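# Stand the bottle on the bench, keep shelf seated

## Task

Get the bottle standing upright on the bench at a spot away from the rack. When finished, the shelf must still sit level and be supported by all four of its pins, and every jar on it must still be upright on the shelf.

## Robot and tools

Robot: two seven-joint xArm7 arms, left_arm and right_arm, each ending in a parallel two-finger gripper. The gripper's fingers point along its own +z axis and close along its y axis. end_effector_position is the point between the pads when closed, roughly 2 cm short of the tips; while closing, the tips creep about 10 mm further out along +z, mostly while the pads are still wider than 40 mm apart.

Frames: the scene frame has its origin at table-top height, halfway between the nominal arm bases, +z up, +x outward across the table, and left_arm on the +y side (image left/right do not follow these names). Actual base poses: left_arm at (-0.041, +0.297, 0) m, quat_wxyz (+1.000, 0, 0, +0.011); right_arm at (+0.057, -0.425, 0) m, quat_wxyz (+1.000, 0, 0, -0.001). Hand positions, orientations, velocities and targets in results are given in each arm's own base frame; fixed cameras and the table use the scene frame. Reported hand positions may be off by a few centimetres, worse at long reach.

execute_actions(actions, cameras): actions is a list of actions; each action is a list of up to 15 rows, one per 1/30 s step, and a short list repeats its final row to fill 15 steps. Every row holds 14 numbers in [-1, 1], always both arms: left dx, dy, dz, rx, ry, rz, opening, then the same seven for right. dx..rz are offsets from that arm's Hand target as it was when the action began, along that arm's base axes; each row counts from that same start, not from the row before, and the next action starts from the updated Hand target, so repeating an offset keeps moving. Scale: 1.0 equals 0.6 m or 180 degrees; rx, ry, rz form a single rotation vector, turning about the Hand target's position. Opening is absolute: +1 fully open (0.084 m), -1 shut. Sending all six pose numbers as 0 re-commands the present Hand target. Any opening number is a real command, so to leave a gripper alone resend its current value. Images return only when actions is empty or cameras names them; ["all"] gives all four.

move(target, speed, blend, opening_speed, blocking, cameras): target is one 14-number row laid out as above, or a list of up to 15 such rows; every row is an offset from the Hand targets at the start of the call. The gripper follows a straight line, turning the short way. speed is top path speed in m/s (0.002 to 1, default 0.25; rotation up to twice that in rad/s), one value or one per row. blend (m) rounds corners between listed rows; 0 stops at each. opening_speed (at least 0.2 per second on the -1..+1 scale) ramps the fingers. blocking=false returns after about 0.5 s while motion continues. A move is capped at 10 s and does not avoid obstacles or the other arm. Its result adds a move: line: done (within 3 mm and 2 degrees, at rest), off_target, moving, held, fault; limits=paced means the pose was clipped, limits=held means steps were withheld. done does not mean contact is absent.

wait(seconds 0 to 10) lets time pass with commands held. stop() brakes a running move. zoom_image(camera, region=[x0, y0, x1, y1]) enlarges a pixel box, at most 504 by 504, of the newest image from cam_high, cam_low, cam_left_wrist or cam_right_wrist (all 672x504). clear_fault(arm) releases a reported torque fault. read_manual(section="licences") returns licence text only. finished_scene(scene) ends the scene for good; pass the current scene number.

Control behaviour: each step the commanded pose is clipped to 70 mm and 16 degrees from the measured gripper pose, so one action may fall short. Hand target in a result is the last clipped command, and later offsets count from it. If the gripper rests short, a fresh command (even zeros) asks again; otherwise send the gap as an offset. A blocked arm keeps pushing until commanded back past the gripper. Large wrist turns can swing the elbow.

Result lines: Joint positions (last entry per arm is measured finger opening in metres), joint torques (whole drive output including gravity, offset and noisy), Joint velocities (may read within noise, omitting end-effector velocities), grip_measured (opening on the command scale), Tool commands, Motor temperatures, and for action calls some per-step end_effector_position readings.

Gripping: to hold something, command an opening well below grip_measured; the lower, the tighter, up to about 24 N per pad for items up to about 6 cm wide. Fast closing can squeeze harder.

Safety: a thing falling off the table, or left off it, fails the job. Avoid drops, releasing moving parts, slams, and hard pushes against fixed or heavy objects; don't let parts fall far, and don't disturb the shelf, pins or jars. A clearance check blocks most arm-to-arm approaches but not all, and fingers closing onto the other arm count as a press; any arm collision can fail the job. Contact torque at a joint's limit (N m: waist 43.7, shoulder 43.8, upper arm roll 27.9, elbow 27.9, forearm roll 27.9, wrist pitch 15, wrist roll 15.7) triggers a torque fault that stops the arm until clear_fault; a motor pinned at its torque limit for 1 s does too. Carried weight counts as contact. Holding loads, long reach or pushing toward unreachable poses heats motors: MOTOR HOT appears at 65 °C, and at 80 °C the arm brakes for 30 to 60 s or more. The scene keeps running while you think.

Each tool is called in YAML: its name, and indented under it one key for each argument.

## Session

execute_actions:
  actions: []

Scene clock: 0.00 s.
left_arm: end_effector_position=(+0.1854, -0.4353, +0.2522) grip_measured=+1.00 end_effector_quat_wxyz=(-0.218, +0.339, +0.912, -0.081) | right_arm: end_effector_position=(+0.4769, -0.0372, +0.3818) grip_measured=+1.00 end_effector_quat_wxyz=(-0.084, +0.772, -0.307, +0.550)
Joint positions: left_arm=[-1.145 0.195 0.192 1.409 -0.416 1.512 2.988 0.084] | right_arm=[-0.464 -0.589 0.429 0.414 0.129 -0.204 0.668 0.084]
Joint velocities: within noise
Joint torques (N m): no reading
Motor temperatures (°C): left_arm=[35 40 38 38 31 38 36] | right_arm=[36 36 34 38 38 38 36]
Hand target: left_arm +0.1854, -0.4353, +0.2522; -0.218, +0.339, +0.912, -0.081 | right_arm +0.4769, -0.0372, +0.3818; -0.084, +0.772, -0.307, +0.550
Tool commands: left_gripper/opening=+1.0 right_gripper/opening=+1.0

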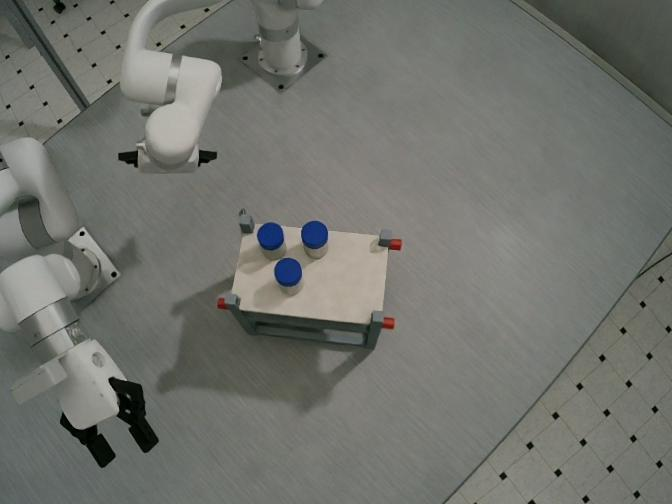

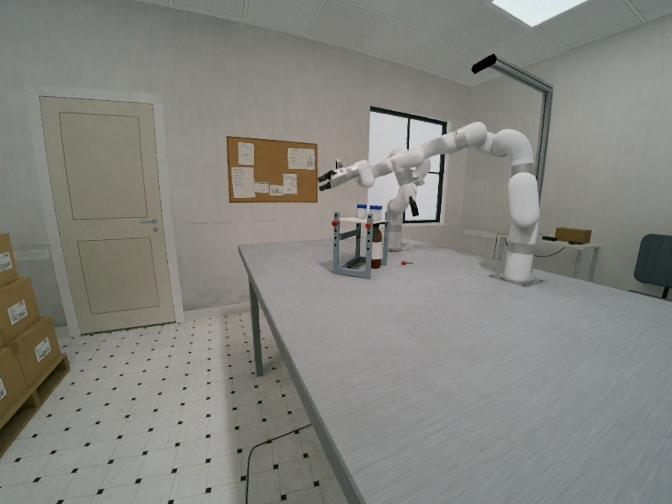

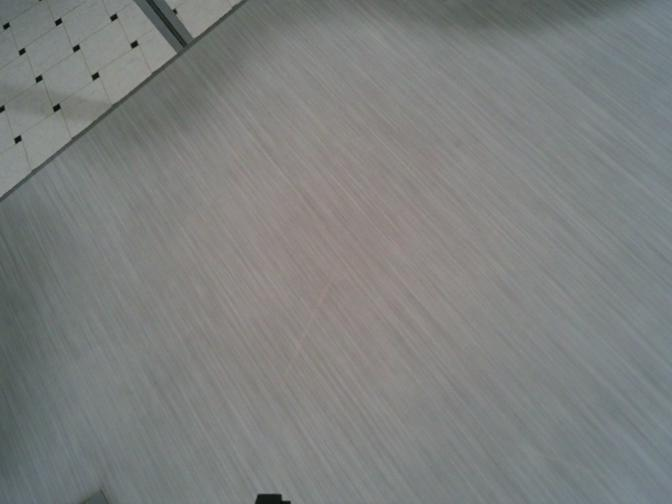

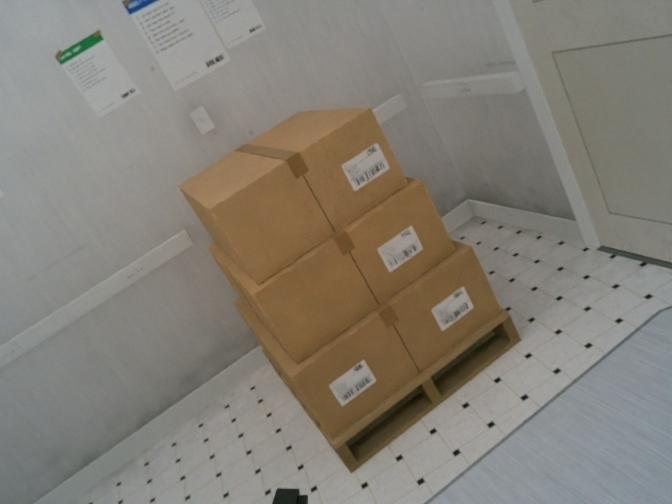

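zoom_image:
  camera: "cam_high"
  region: [200, 190, 420, 360]

zoom_image:
  camera: "cam_low"
  region: [310, 180, 430, 290]

Scaled by 2.291 from the camera's 672x504 image, which has a finer 960x720 frame.

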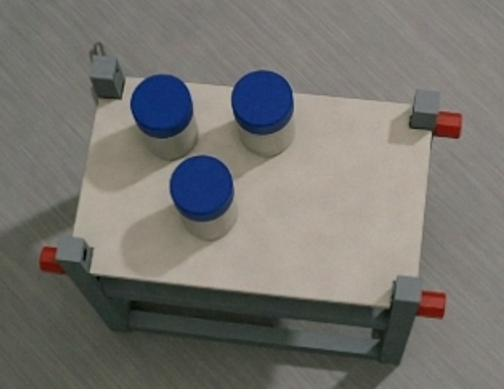

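Scaled by 4.200 from the camera's 672x504 image, which has a finer 960x720 frame.

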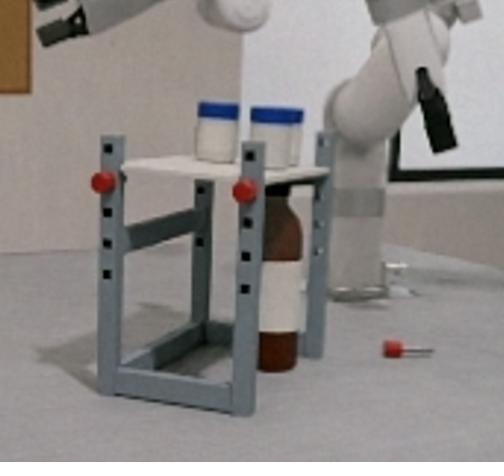

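move:
  target: [0,0,0.167,0.1435,-0.1387,-0.682,1, 0,0,0,0,0,0,1]
  cameras: ["cam_left_wrist","cam_high"]
  speed: 0.5

Scene clock: 37.23 s.
left_arm: end_effector_position=(+0.1853, -0.4353, +0.3524) grip_measured=+1.00 end_effector_quat_wxyz=(-0.067, +0.910, +0.161, +0.377) | right_arm: end_effector_position=(+0.4769, -0.0372, +0.3818) grip_measured=+1.00 end_effector_quat_wxyz=(-0.084, +0.772, -0.307, +0.550)
Joint positions: left_arm=[-1.454 0.07 -0.09 1.405 0.743 1.626 4.317 0.084] | right_arm=[-0.464 -0.589 0.429 0.414 0.129 -0.204 0.668 0.084]
Joint torques (N m): left_arm=[3.38 -22.09 1.28 10.92 2.73 -1.42 0.68] | right_arm=[0.06 -7.94 -2.27 16.82 -0.03 -1.79 0.04]
Motor temperatures (°C): left_arm=[35 41 38 43 31 38 36] | right_arm=[36 36 34 44 38 38 36]
Hand target: left_arm +0.1854, -0.4353, +0.3524; -0.067, +0.910, +0.161, +0.377 | right_arm +0.4769, -0.0372, +0.3818; -0.084, +0.772, -0.307, +0.550
Off the commanded pose: left_arm 0.000 m, 0 deg | right_arm 0.000 m, 0 deg.
move: done
Images, in order (width x height): cam_high 672x504, cam_left_wrist 672x504.

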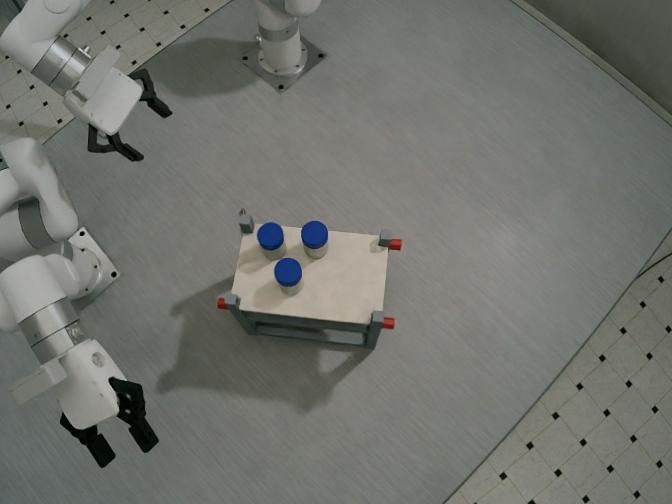

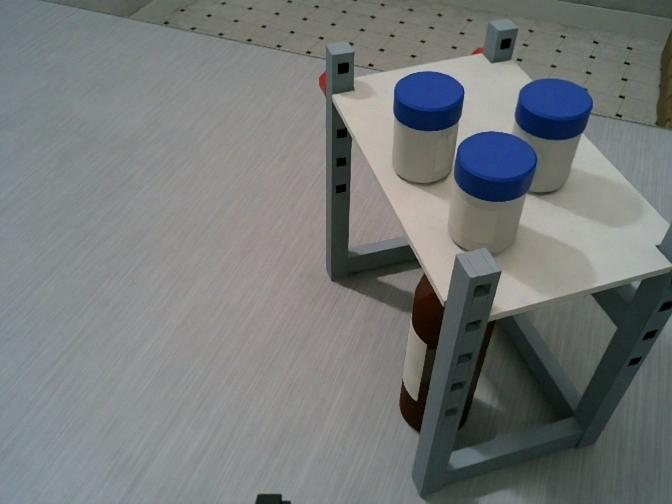

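zoom_image:
  camera: "cam_left_wrist"
  region: [380, 230, 540, 350]

zoom_image:
  camera: "cam_left_wrist"
  region: [580, 180, 672, 380]

move:
  target: [-0.083,-0.02,-0.05,0,0.14,0,1, 0,0,0,0,0,0,1]
  cameras: ["cam_left_wrist"]
  speed: 0.5

Scaled by 3.150 from the camera's 672x504 image, which has a finer 960x720 frame.

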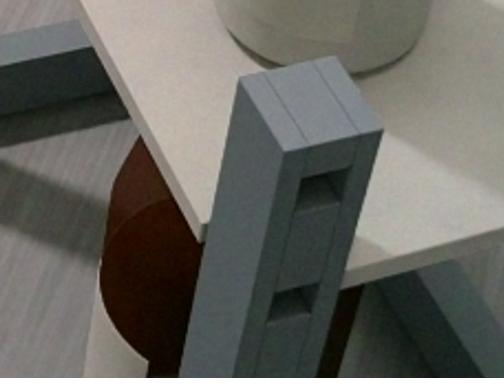

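Scaled by 2.520 from the camera's 672x504 image, which has a finer 960x720 frame.

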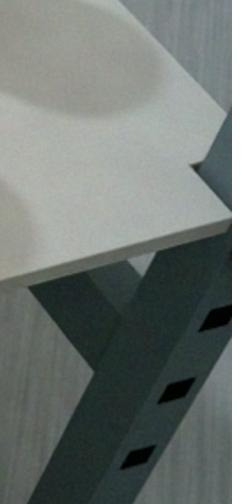

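Scene clock: 49.63 s.
left_arm: end_effector_position=(+0.1355, -0.4473, +0.3225) grip_measured=+1.00 end_effector_quat_wxyz=(-0.101, +0.970, +0.143, +0.170) | right_arm: end_effector_position=(+0.4769, -0.0372, +0.3818) grip_measured=+1.00 end_effector_quat_wxyz=(-0.084, +0.772, -0.307, +0.550)
Joint positions: left_arm=[-1.392 0.121 -0.069 1.524 0.34 1.624 4.51 0.084] | right_arm=[-0.464 -0.589 0.429 0.414 0.129 -0.204 0.668 0.084]
Joint torques (N m): left_arm=[3.33 -14.11 3.01 18.02 -1.44 0.03 0.61] | right_arm=[-0.01 -8.06 -2.22 16.71 0.11 -1.87 0.1]
Hand target: left_arm +0.1356, -0.4473, +0.3224; -0.101, +0.970, +0.143, +0.170 | right_arm +0.4769, -0.0372, +0.3818; -0.084, +0.772, -0.307, +0.550
Off the commanded pose: left_arm 0.000 m, 0 deg | right_arm 0.000 m, 0 deg.
move: done
Images, in order (width x height): cam_left_wrist 672x504.

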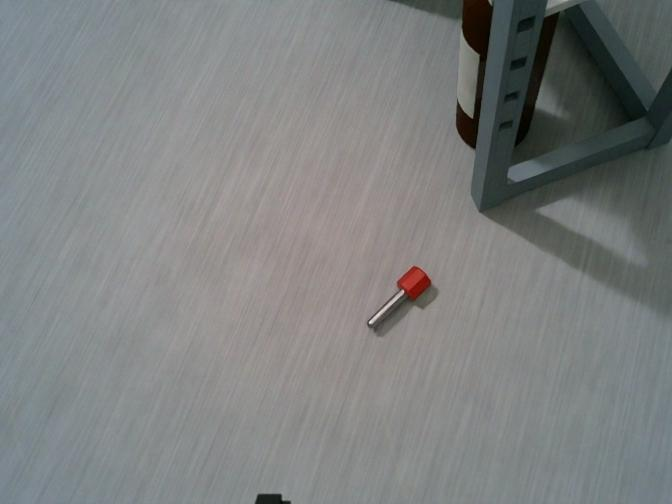

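move:
  target:
    - [0.224,0.046,-0.05,-0.1538,-0.0418,0.7227,1, 0,0,0,0,0,0,1]
    - [0.224,0.046,-0.137,-0.1538,-0.0418,0.7227,1, 0,0,0,0,0,0,1]
  cameras: ["cam_left_wrist","cam_high"]
  speed: 0.5

Scene clock: 94.17 s.
left_arm: end_effector_position=(+0.2699, -0.4197, +0.2403) grip_measured=+1.00 end_effector_quat_wxyz=(+0.000, +0.268, +0.963, +0.000) | right_arm: end_effector_position=(+0.4769, -0.0372, +0.3818) grip_measured=+1.00 end_effector_quat_wxyz=(-0.084, +0.772, -0.307, +0.550)
Joint positions: left_arm=[-1.212 0.088 0.221 1.254 -0.021 1.168 2.7 0.084] | right_arm=[-0.464 -0.589 0.429 0.414 0.129 -0.204 0.668 0.084]
Joint torques (N m): left_arm=[3.68 -14.16 0.77 11.54 -1.63 -2.37 0.53] | right_arm=[-0.07 -8.02 -2.29 16.74 0.15 -1.83 0.04]
Hand target: left_arm +0.2700, -0.4197, +0.2402; +0.000, +0.268, +0.963, +0.000 | right_arm +0.4769, -0.0372, +0.3818; -0.084, +0.772, -0.307, +0.550
Off the commanded pose: left_arm 0.000 m, 0 deg | right_arm 0.000 m, 0 deg.
move: done
Images, in order (width x height): cam_high 672x504, cam_left_wrist 672x504.

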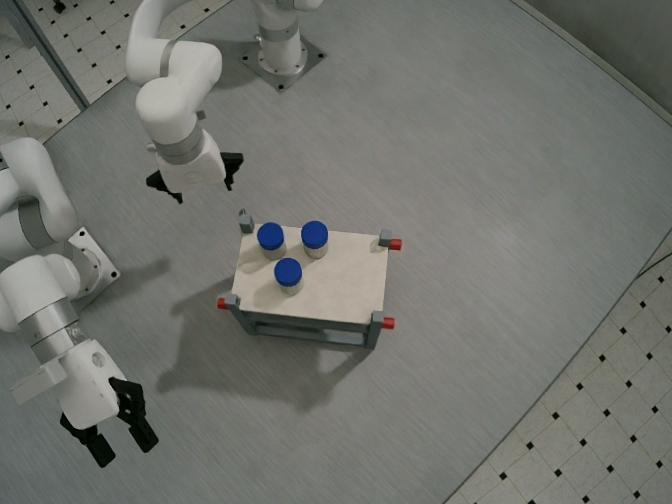

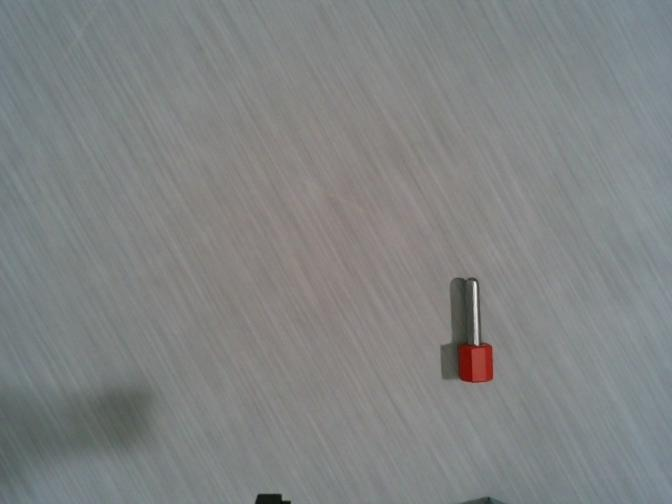

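zoom_image:
  camera: "cam_left_wrist"
  region: [400, 400, 560, 504]

zoom_image:
  camera: "cam_high"
  region: [120, 100, 340, 270]

execute_actions:
  actions: []
  cameras: ["cam_low"]

zoom_image:
  camera: "cam_low"
  region: [310, 150, 460, 290]

Scaled by 3.150 from the camera's 672x504 image, which has a finer 960x720 frame.

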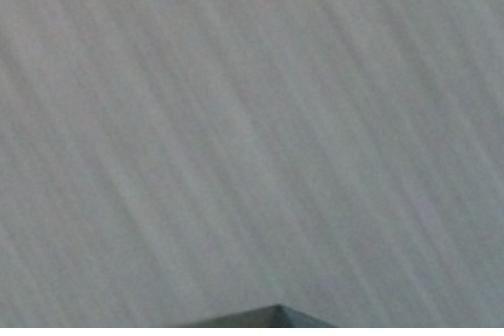

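Scaled by 2.291 from the camera's 672x504 image, which has a finer 960x720 frame.

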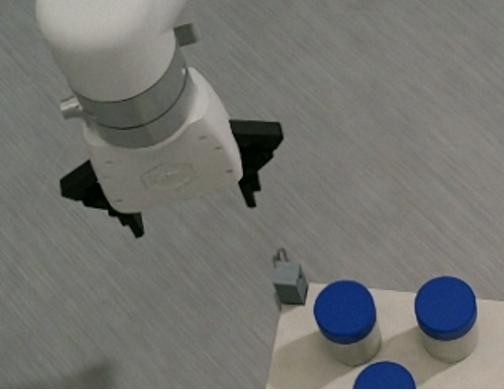

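Scene clock: 104.97 s.
left_arm: end_effector_position=(+0.2700, -0.4197, +0.2402) grip_measured=+1.00 end_effector_quat_wxyz=(+0.000, +0.268, +0.963, +0.000) | right_arm: end_effector_position=(+0.4769, -0.0372, +0.3818) grip_measured=+1.00 end_effector_quat_wxyz=(-0.084, +0.772, -0.307, +0.550)
Joint positions: left_arm=[-1.212 0.088 0.221 1.254 -0.021 1.168 2.7 0.084] | right_arm=[-0.464 -0.589 0.429 0.414 0.129 -0.204 0.668 0.084]
Joint velocities: within noise
Joint torques (N m): left_arm=[3.25 -14.53 2.65 11.36 -1.47 -2.22 0.64] | right_arm=[0.18 -8.05 -2.24 16.74 0.25 -1.92 0.05]
Motor temperatures (°C): left_arm=[36 41 38 44 31 38 36] | right_arm=[36 36 34 45 37 38 36]
Hand target: left_arm +0.2700, -0.4197, +0.2402; +0.000, +0.268, +0.963, +0.000 | right_arm +0.4769, -0.0372, +0.3818; -0.084, +0.772, -0.307, +0.550
Tool commands: left_gripper/opening=+1.0 right_gripper/opening=+1.0
Off the commanded pose: left_arm 0.000 m, 0 deg | right_arm 0.000 m, 0 deg.
Images, in order (width x height): cam_low 672x504.

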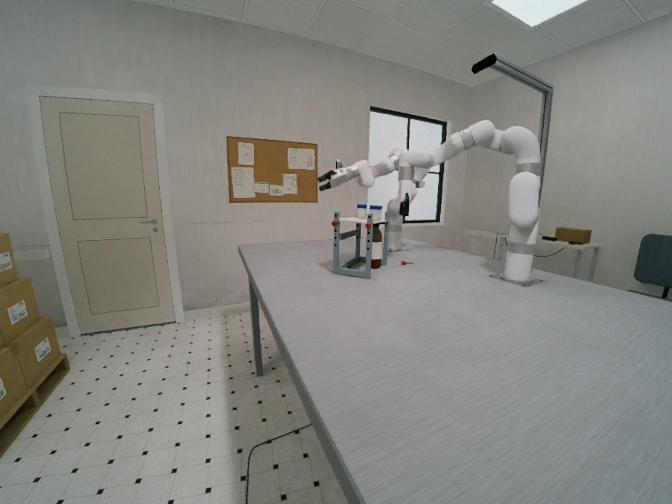

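Scaled by 3.360 from the camera's 672x504 image, which has a finer 960x720 frame.

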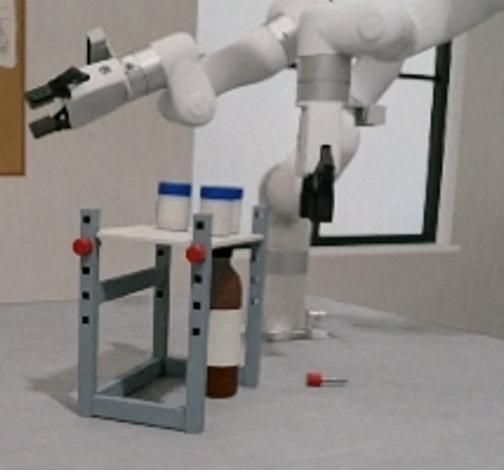

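move:
  target: [0.0412,0.0685,0,0,0,0,1, 0,0,0,0,0,0,1]
  cameras: ["cam_left_wrist"]

move:
  target: [0,0,-0.1667,0,0,0,1, 0,0,0,0,0,0,1]
  cameras: ["cam_left_wrist","cam_high"]

Scene clock: 112.47 s.
left_arm: end_effector_position=(+0.2946, -0.3786, +0.2402) grip_measured=+1.00 end_effector_quat_wxyz=(+0.000, +0.268, +0.963, +0.000) | right_arm: end_effector_position=(+0.4769, -0.0372, +0.3818) grip_measured=+1.00 end_effector_quat_wxyz=(-0.084, +0.772, -0.307, +0.550)
Joint positions: left_arm=[-1.169 0.023 0.262 1.178 -0.006 1.156 2.779 0.084] | right_arm=[-0.464 -0.589 0.429 0.414 0.129 -0.204 0.668 0.084]
Joint torques (N m): left_arm=[3.73 -21.02 3.14 11.53 1.21 -2.25 0.62] | right_arm=[0.14 -8.05 -2.12 16.74 0.23 -1.92 0.09]
Hand target: left_arm +0.2947, -0.3786, +0.2402; +0.000, +0.268, +0.963, +0.000 | right_arm +0.4769, -0.0372, +0.3818; -0.084, +0.772, -0.307, +0.550
Off the commanded pose: left_arm 0.000 m, 0 deg | right_arm 0.000 m, 0 deg.
move: done
Images, in order (width x height): cam_left_wrist 672x504.

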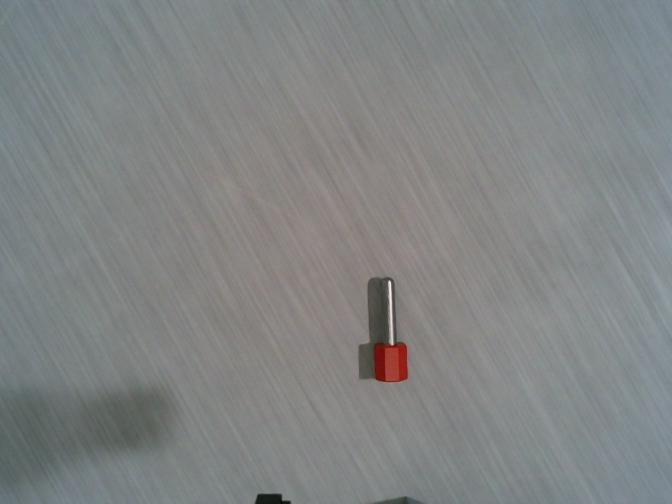

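Scene clock: 113.47 s.
left_arm: end_effector_position=(+0.2947, -0.3786, +0.1403) grip_measured=+1.00 end_effector_quat_wxyz=(+0.000, +0.268, +0.963, +0.000) | right_arm: end_effector_position=(+0.4769, -0.0372, +0.3818) grip_measured=+1.00 end_effector_quat_wxyz=(-0.084, +0.772, -0.307, +0.550)
Joint positions: left_arm=[-1.164 0.136 0.261 1.01 -0.045 0.879 2.808 0.084] | right_arm=[-0.464 -0.589 0.429 0.414 0.129 -0.204 0.668 0.084]
Joint torques (N m): left_arm=[3.4 -13.61 -2.34 10.57 -1.82 -2.16 0.65] | right_arm=[0.09 -8.01 -2.21 16.77 0.16 -1.89 0.09]
Hand target: left_arm +0.2947, -0.3786, +0.1402; +0.000, +0.268, +0.963, +0.000 | right_arm +0.4769, -0.0372, +0.3818; -0.084, +0.772, -0.307, +0.550
Off the commanded pose: left_arm 0.000 m, 0 deg | right_arm 0.000 m, 0 deg.
move: done
Images, in order (width x height): cam_high 672x504, cam_left_wrist 672x504.

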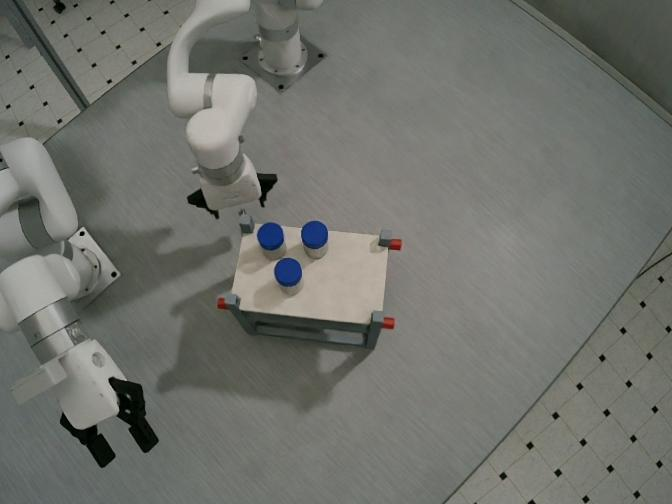

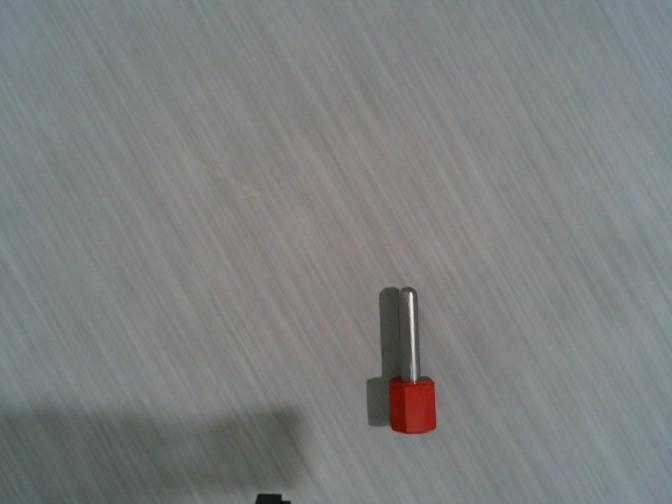

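move:
  target: [-0.008,0.0012,-0.134,0.0280,0.0480,0.0083,1, 0,0,0,0,0,0,1]
  cameras: ["cam_left_wrist","cam_high","cam_low"]

zoom_image:
  camera: "cam_low"
  region: [350, 180, 460, 290]

zoom_image:
  camera: "cam_high"
  region: [180, 140, 300, 260]

Scene clock: 174.47 s.
left_arm: end_effector_position=(+0.2899, -0.3778, +0.0599) grip_measured=+1.00 end_effector_quat_wxyz=(-0.084, +0.254, +0.963, +0.022) | right_arm: end_effector_position=(+0.4769, -0.0372, +0.3818) grip_measured=+1.00 end_effector_quat_wxyz=(-0.084, +0.772, -0.307, +0.550)
Joint positions: left_arm=[-1.116 0.378 0.239 1.107 -0.191 0.911 2.901 0.084] | right_arm=[-0.464 -0.589 0.429 0.414 0.129 -0.204 0.668 0.084]
Joint torques (N m): left_arm=[3.14 -16.69 -1.37 16.04 -1.42 0.07 0.61] | right_arm=[0.21 -8 -2.18 16.48 0.16 -1.8 0.06]
Hand target: left_arm +0.2899, -0.3778, +0.0598; -0.084, +0.254, +0.963, +0.022 | right_arm +0.4769, -0.0372, +0.3818; -0.084, +0.772, -0.307, +0.550
Off the commanded pose: left_arm 0.000 m, 0 deg | right_arm 0.000 m, 0 deg.
move: done
Images, in order (width x height): cam_high 672x504, cam_low 672x504, cam_left_wrist 672x504.

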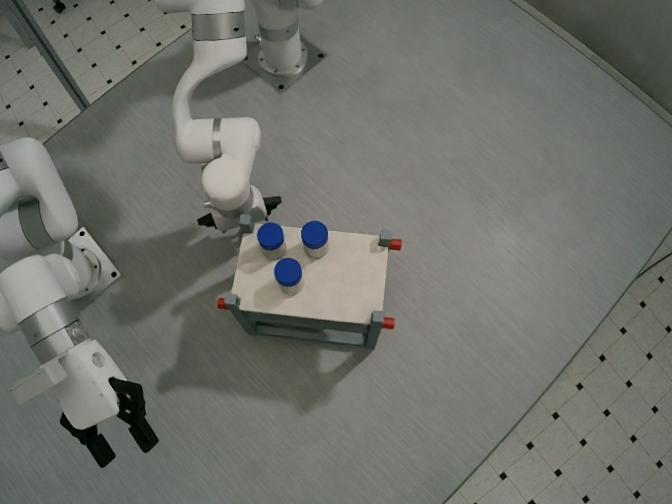

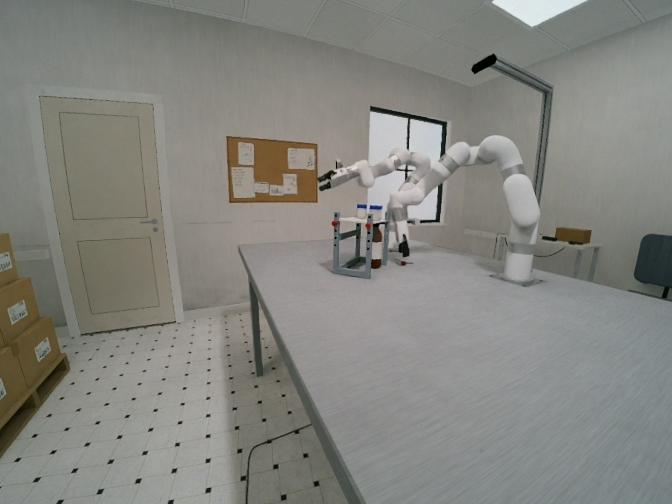

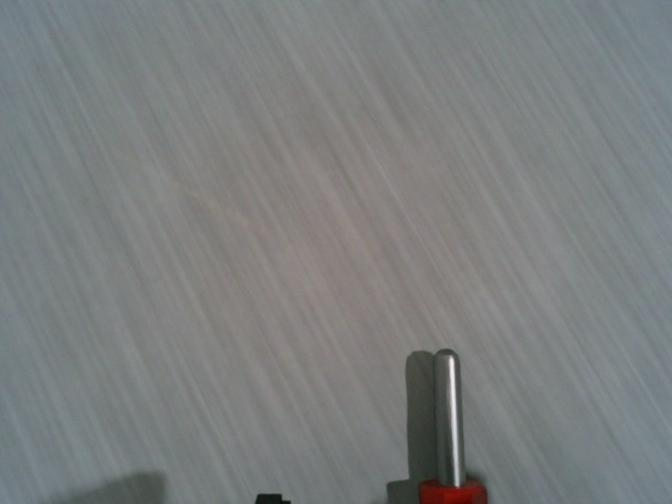

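Scaled by 4.582 from the camera's 672x504 image, which has a finer 960x720 frame.

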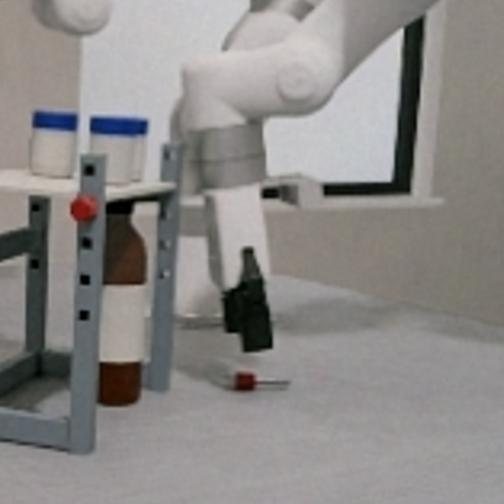

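Scaled by 4.200 from the camera's 672x504 image, which has a finer 960x720 frame.

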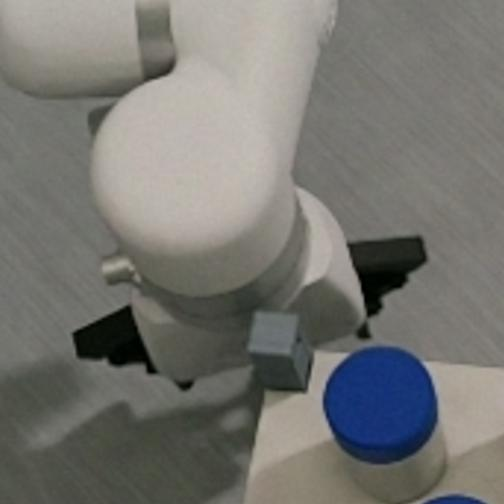

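move:
  target:
    - [0.0087,-0.005,-0.0615,0,0,0,1, 0,0,0,0,0,0,1]
  cameras: ["cam_low","cam_left_wrist"]
  speed: 0.12

zoom_image:
  camera: "cam_low"
  region: [370, 220, 430, 280]

Scene clock: 182.67 s.
left_arm: end_effector_position=(+0.2951, -0.3809, +0.0230) grip_measured=+1.00 end_effector_quat_wxyz=(-0.084, +0.254, +0.963, +0.022) | right_arm: end_effector_position=(+0.4769, -0.0372, +0.3818) grip_measured=+1.00 end_effector_quat_wxyz=(-0.084, +0.772, -0.307, +0.550)
Joint positions: left_arm=[-1.101 0.469 0.225 1.12 -0.223 0.837 2.929 0.084] | right_arm=[-0.464 -0.589 0.429 0.414 0.129 -0.204 0.668 0.084]
Joint torques (N m): left_arm=[6.72 -15.3 3.27 15.03 -2.09 -1.59 0.67] | right_arm=[0.11 -8.23 -2.19 16.63 0.16 -1.78 0.06]
Hand target: left_arm +0.2951, -0.3808, +0.0229; -0.084, +0.254, +0.963, +0.022 | right_arm +0.4769, -0.0372, +0.3818; -0.084, +0.772, -0.307, +0.550
Off the commanded pose: left_arm 0.000 m, 0 deg | right_arm 0.000 m, 0 deg.
move: done
Images, in order (width x height): cam_low 672x504, cam_left_wrist 672x504.

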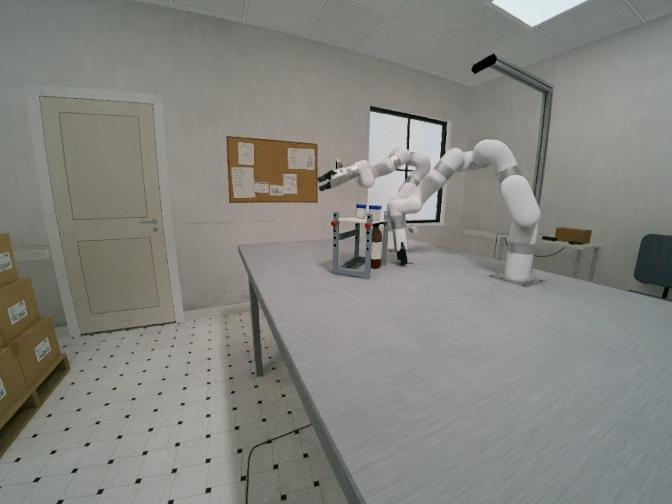

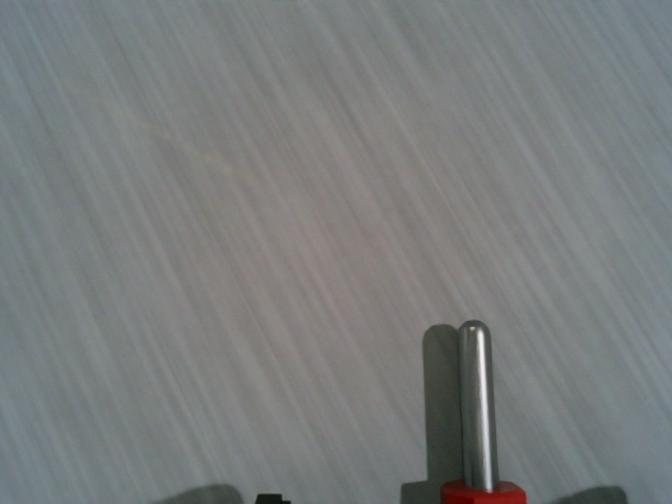

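Scaled by 8.400 from the camera's 672x504 image, which has a finer 960x720 frame.

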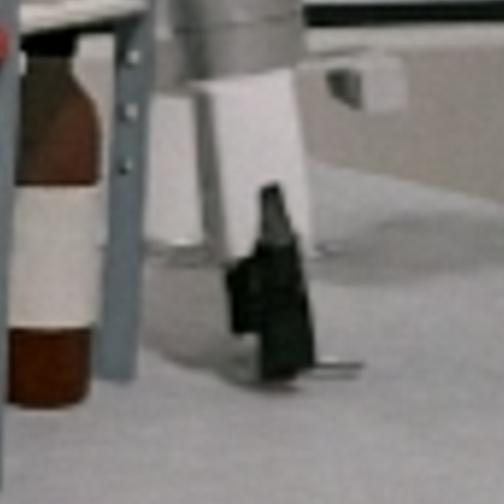

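move:
  target:
    - [0,0,0,0,0,0,-0.9, 0,0,0,0,0,0,1]
    - [0,0,0.05,0,0,0,-0.9, 0,0,0,0,0,0,1]
  opening_speed: 1.5
  cameras: ["cam_left_wrist","cam_low"]

zoom_image:
  camera: "cam_low"
  region: [370, 220, 430, 280]

Scene clock: 188.13 s.
left_arm: end_effector_position=(+0.2951, -0.3808, +0.0529) grip_measured=-0.60 end_effector_quat_wxyz=(-0.084, +0.254, +0.963, +0.022) | right_arm: end_effector_position=(+0.4769, -0.0372, +0.3818) grip_measured=+1.00 end_effector_quat_wxyz=(-0.084, +0.772, -0.307, +0.550)
Joint positions: left_arm=[-1.109 0.407 0.237 1.128 -0.198 0.904 2.91 0.018] | right_arm=[-0.464 -0.589 0.429 0.414 0.129 -0.204 0.668 0.084]
Joint torques (N m): left_arm=[-3.29 -25.67 5.21 15.95 1.25 0.12 -1.37] | right_arm=[0.05 -7.99 -2.21 16.66 0.12 -1.83 0.09]
Hand target: left_arm +0.2951, -0.3808, +0.0529; -0.084, +0.254, +0.963, +0.022 | right_arm +0.4769, -0.0372, +0.3818; -0.084, +0.772, -0.307, +0.550
Off the commanded pose: left_arm 0.000 m, 0 deg | right_arm 0.000 m, 0 deg.
move: done
Images, in order (width x height): cam_low 672x504, cam_left_wrist 672x504.

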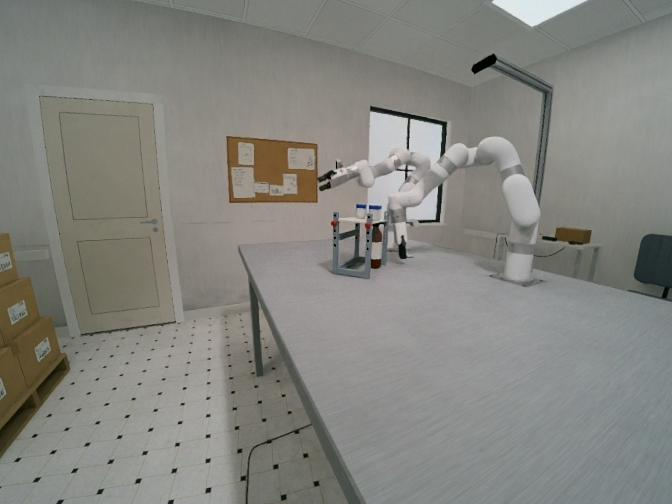

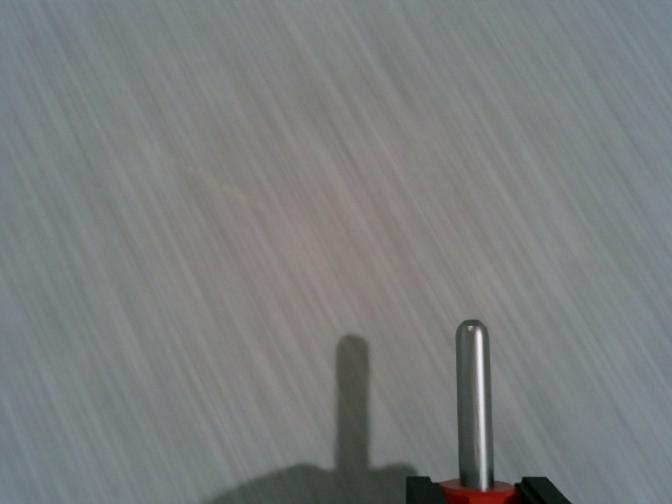

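Scaled by 8.400 from the camera's 672x504 image, which has a finer 960x720 frame.

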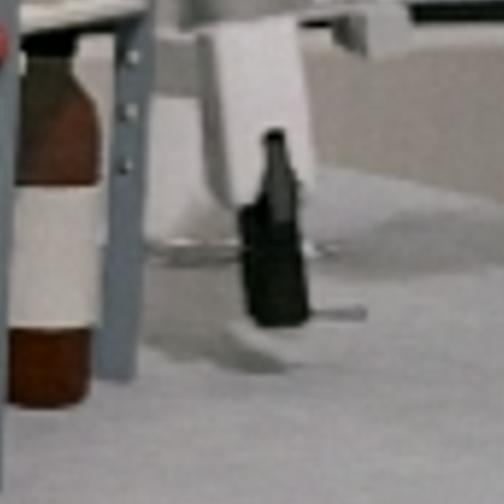

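move:
  target:
    - [-0.075,-0.065,0.412,0,0,0,-0.9, 0,0,0,0,0,0,1]
    - [-0.075,-0.11,0.412,0.0394,0.0027,-0.6282,-0.9, 0,0,0,0,0,0,1]
    - [-0.0102,-0.1603,0.2718,0.0394,0.0027,-0.6282,-0.9, 0,0,0,0,0,0,1]
  speed: 0.5
  blend: [0.03,0.02,0]
  cameras: ["cam_left_wrist","cam_low"]

zoom_image:
  camera: "cam_low"
  region: [350, 180, 430, 260]

Scene clock: 205.67 s.
left_arm: end_effector_position=(+0.2890, -0.4770, +0.2160) grip_measured=-0.60 end_effector_quat_wxyz=(-0.044, +0.938, +0.316, +0.132) | right_arm: end_effector_position=(+0.4769, -0.0372, +0.3818) grip_measured=+1.00 end_effector_quat_wxyz=(-0.084, +0.772, -0.307, +0.550)
Joint positions: left_arm=[-1.17 0.343 0.041 1.516 0.274 1.245 4.405 0.018] | right_arm=[-0.464 -0.589 0.429 0.414 0.129 -0.204 0.668 0.084]
Joint torques (N m): left_arm=[3.32 -18.91 3.51 18.69 -1.27 -2.05 0.55] | right_arm=[0.12 -8.12 -2.15 16.63 0.23 -1.79 0.12]
Hand target: left_arm +0.2890, -0.4770, +0.2160; -0.045, +0.938, +0.316, +0.132 | right_arm +0.4769, -0.0372, +0.3818; -0.084, +0.772, -0.307, +0.550
Off the commanded pose: left_arm 0.000 m, 0 deg | right_arm 0.000 m, 0 deg.
move: done; limits=paced
Images, in order (width x height): cam_low 672x504, cam_left_wrist 672x504.

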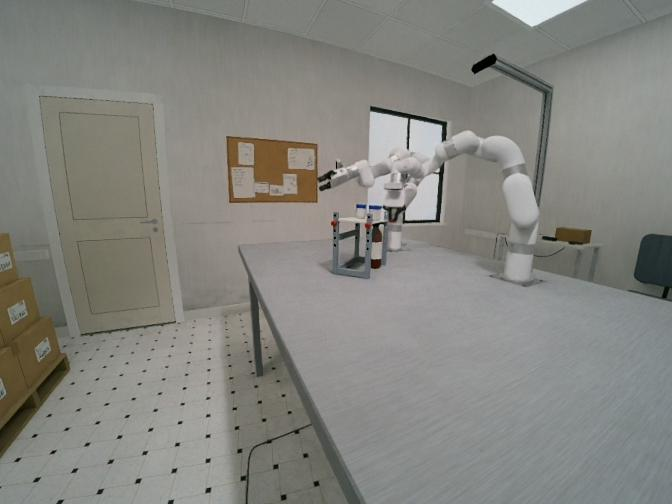

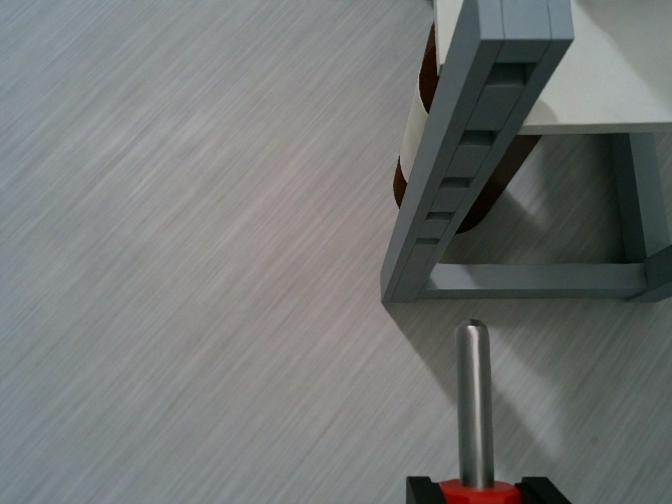

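Scaled by 6.300 from the camera's 672x504 image, which has a finer 960x720 frame.

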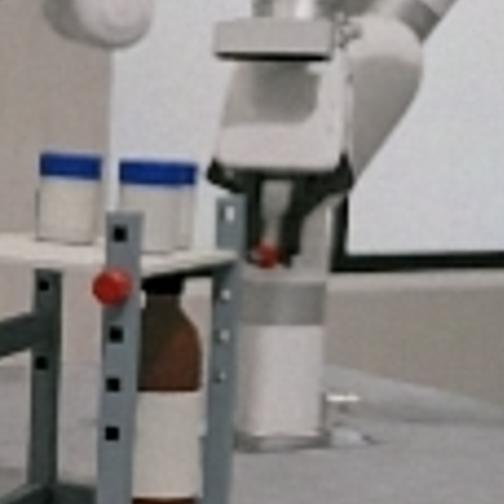

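move:
  target: [0.0483,0.0327,0,0,0,0,-0.9, 0,0,0,0,0,0,1]
  cameras: ["cam_left_wrist"]

zoom_image:
  camera: "cam_left_wrist"
  region: [400, 200, 560, 360]

Scene clock: 223.40 s.
left_arm: end_effector_position=(+0.3179, -0.4574, +0.2160) grip_measured=-0.60 end_effector_quat_wxyz=(-0.045, +0.938, +0.316, +0.132) | right_arm: end_effector_position=(+0.4769, -0.0372, +0.3818) grip_measured=+1.00 end_effector_quat_wxyz=(-0.084, +0.772, -0.307, +0.550)
Joint positions: left_arm=[-1.126 0.327 0.063 1.489 0.273 1.217 4.465 0.018] | right_arm=[-0.464 -0.589 0.429 0.414 0.129 -0.204 0.668 0.084]
Joint torques (N m): left_arm=[3.23 -26.78 3.68 11.79 -1.25 -1.99 0.72] | right_arm=[0.12 -8.04 -2.1 16.74 0.28 -1.74 0.14]
Hand target: left_arm +0.3180, -0.4574, +0.2160; -0.045, +0.938, +0.316, +0.132 | right_arm +0.4769, -0.0372, +0.3818; -0.084, +0.772, -0.307, +0.550
Off the commanded pose: left_arm 0.000 m, 0 deg | right_arm 0.000 m, 0 deg.
move: done
Images, in order (width x height): cam_left_wrist 672x504.

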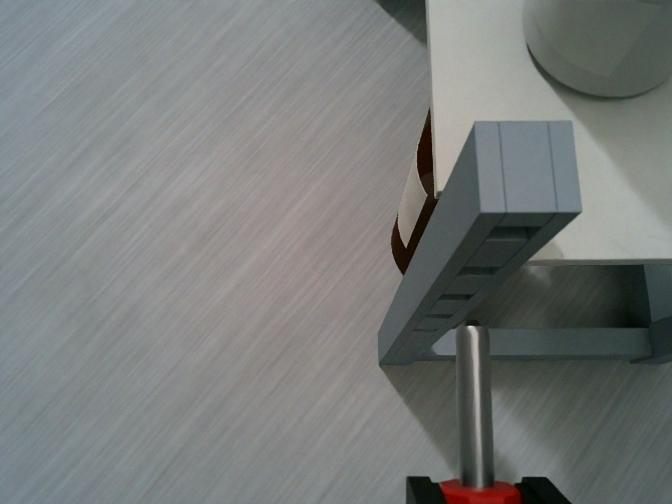

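Scaled by 3.150 from the camera's 672x504 image, which has a finer 960x720 frame.

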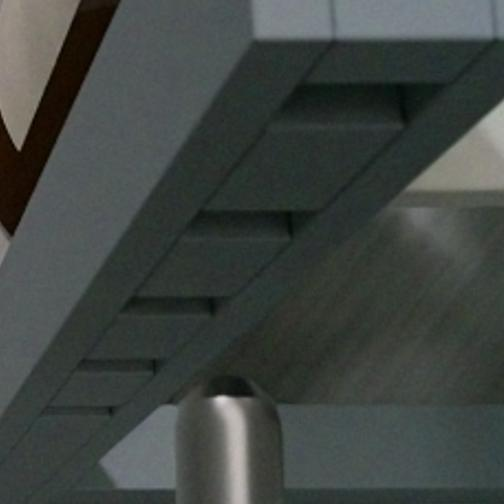

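wait:
  seconds: 0.1
  cameras: ["cam_low"]

zoom_image:
  camera: "cam_low"
  region: [375, 205, 405, 235]

Scene clock: 242.93 s.
left_arm: end_effector_position=(+0.3180, -0.4574, +0.2160) grip_measured=-0.60 end_effector_quat_wxyz=(-0.045, +0.938, +0.316, +0.132) | right_arm: end_effector_position=(+0.4769, -0.0372, +0.3818) grip_measured=+1.00 end_effector_quat_wxyz=(-0.084, +0.772, -0.307, +0.550)
Joint positions: left_arm=[-1.126 0.327 0.063 1.489 0.273 1.217 4.465 0.018] | right_arm=[-0.464 -0.589 0.429 0.414 0.129 -0.204 0.668 0.084]
Joint torques (N m): left_arm=[3.41 -27.05 3.27 11.78 -1.11 -2.12 0.48] | right_arm=[0.31 -8.19 -2.15 16.65 0.18 -1.75 0.12]
Hand target: left_arm +0.3180, -0.4574, +0.2160; -0.045, +0.938, +0.316, +0.132 | right_arm +0.4769, -0.0372, +0.3818; -0.084, +0.772, -0.307, +0.550
Tool commands: left_gripper/opening=-0.9 right_gripper/opening=+1.0
Off the commanded pose: left_arm 0.000 m, 0 deg | right_arm 0.000 m, 0 deg.
wait: 0.10 s; at rest from the start
Images, in order (width x height): cam_low 672x504.

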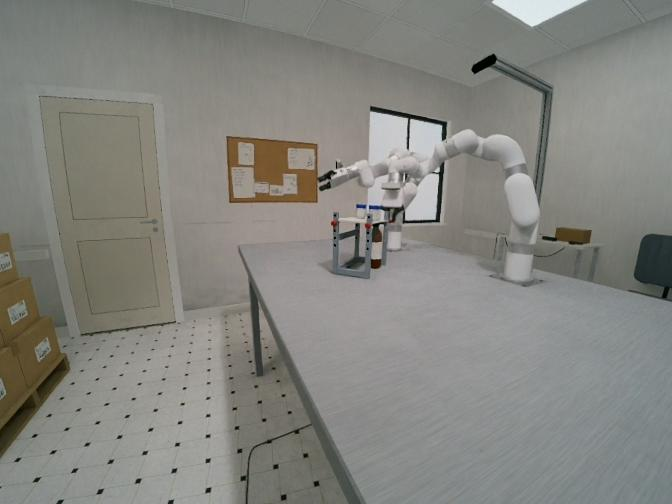

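Scaled by 16.800 from the camera's 672x504 image, which has a finer 960x720 frame.

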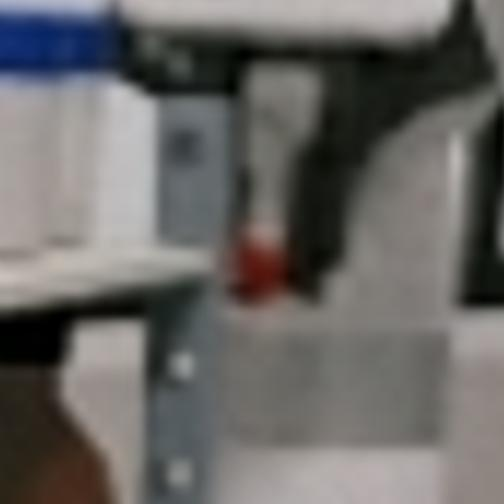

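move:
  target: [0.0017,0.0013,0.0185,-0.0101,0.0133,0,-0.9, 0,0,0,0,0,0,1]
  cameras: ["cam_left_wrist","cam_low"]

zoom_image:
  camera: "cam_left_wrist"
  region: [400, 200, 560, 360]

zoom_image:
  camera: "cam_low"
  region: [375, 205, 405, 235]

Scene clock: 268.47 s.
left_arm: end_effector_position=(+0.3190, -0.4566, +0.2271) grip_measured=-0.60 end_effector_quat_wxyz=(-0.036, +0.942, +0.317, +0.107) | right_arm: end_effector_position=(+0.4769, -0.0372, +0.3818) grip_measured=+1.00 end_effector_quat_wxyz=(-0.084, +0.772, -0.307, +0.550)
Joint positions: left_arm=[-1.101 0.311 0.059 1.503 0.22 1.229 4.511 0.018] | right_arm=[-0.464 -0.589 0.429 0.414 0.129 -0.204 0.668 0.084]
Joint torques (N m): left_arm=[3.52 -26.97 -2.99 18.69 -1.39 -0.27 0.63] | right_arm=[0.15 -8.02 -2.15 16.65 0.31 -1.82 0.13]
Hand target: left_arm +0.3190, -0.4566, +0.2271; -0.036, +0.942, +0.317, +0.107 | right_arm +0.4769, -0.0372, +0.3818; -0.084, +0.772, -0.307, +0.550
Off the commanded pose: left_arm 0.000 m, 0 deg | right_arm 0.000 m, 0 deg.
move: done
Images, in order (width x height): cam_low 672x504, cam_left_wrist 672x504.

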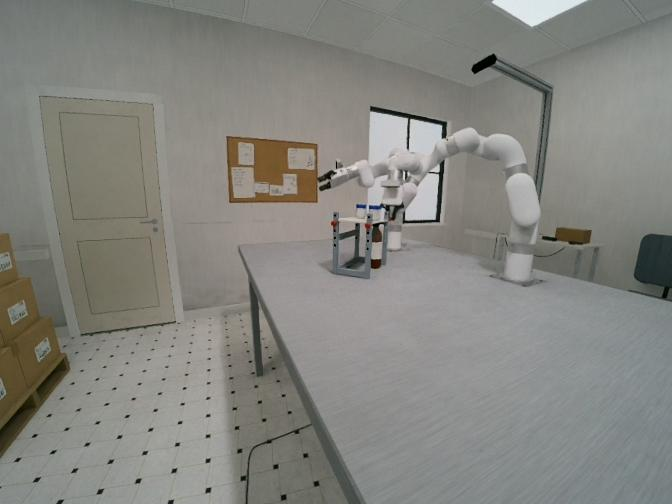

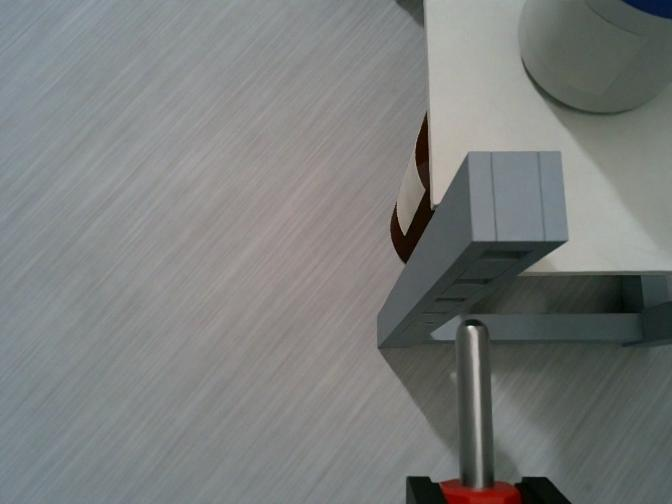

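Scaled by 3.150 from the camera's 672x504 image, which has a finer 960x720 frame.

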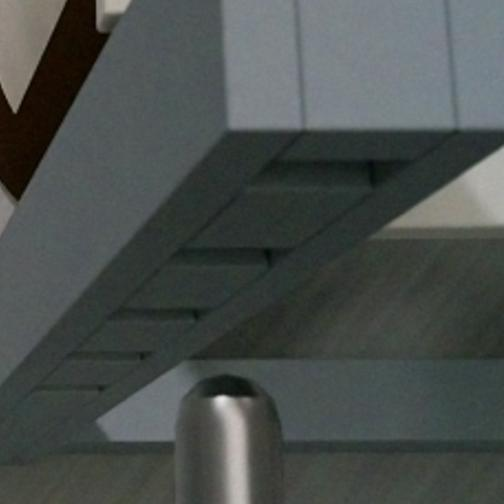

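Scaled by 16.800 from the camera's 672x504 image, which has a finer 960x720 frame.

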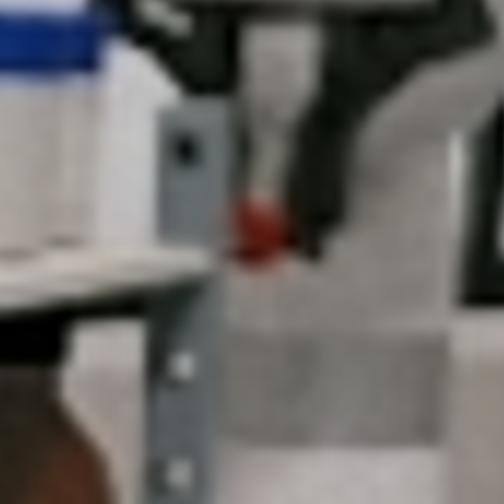

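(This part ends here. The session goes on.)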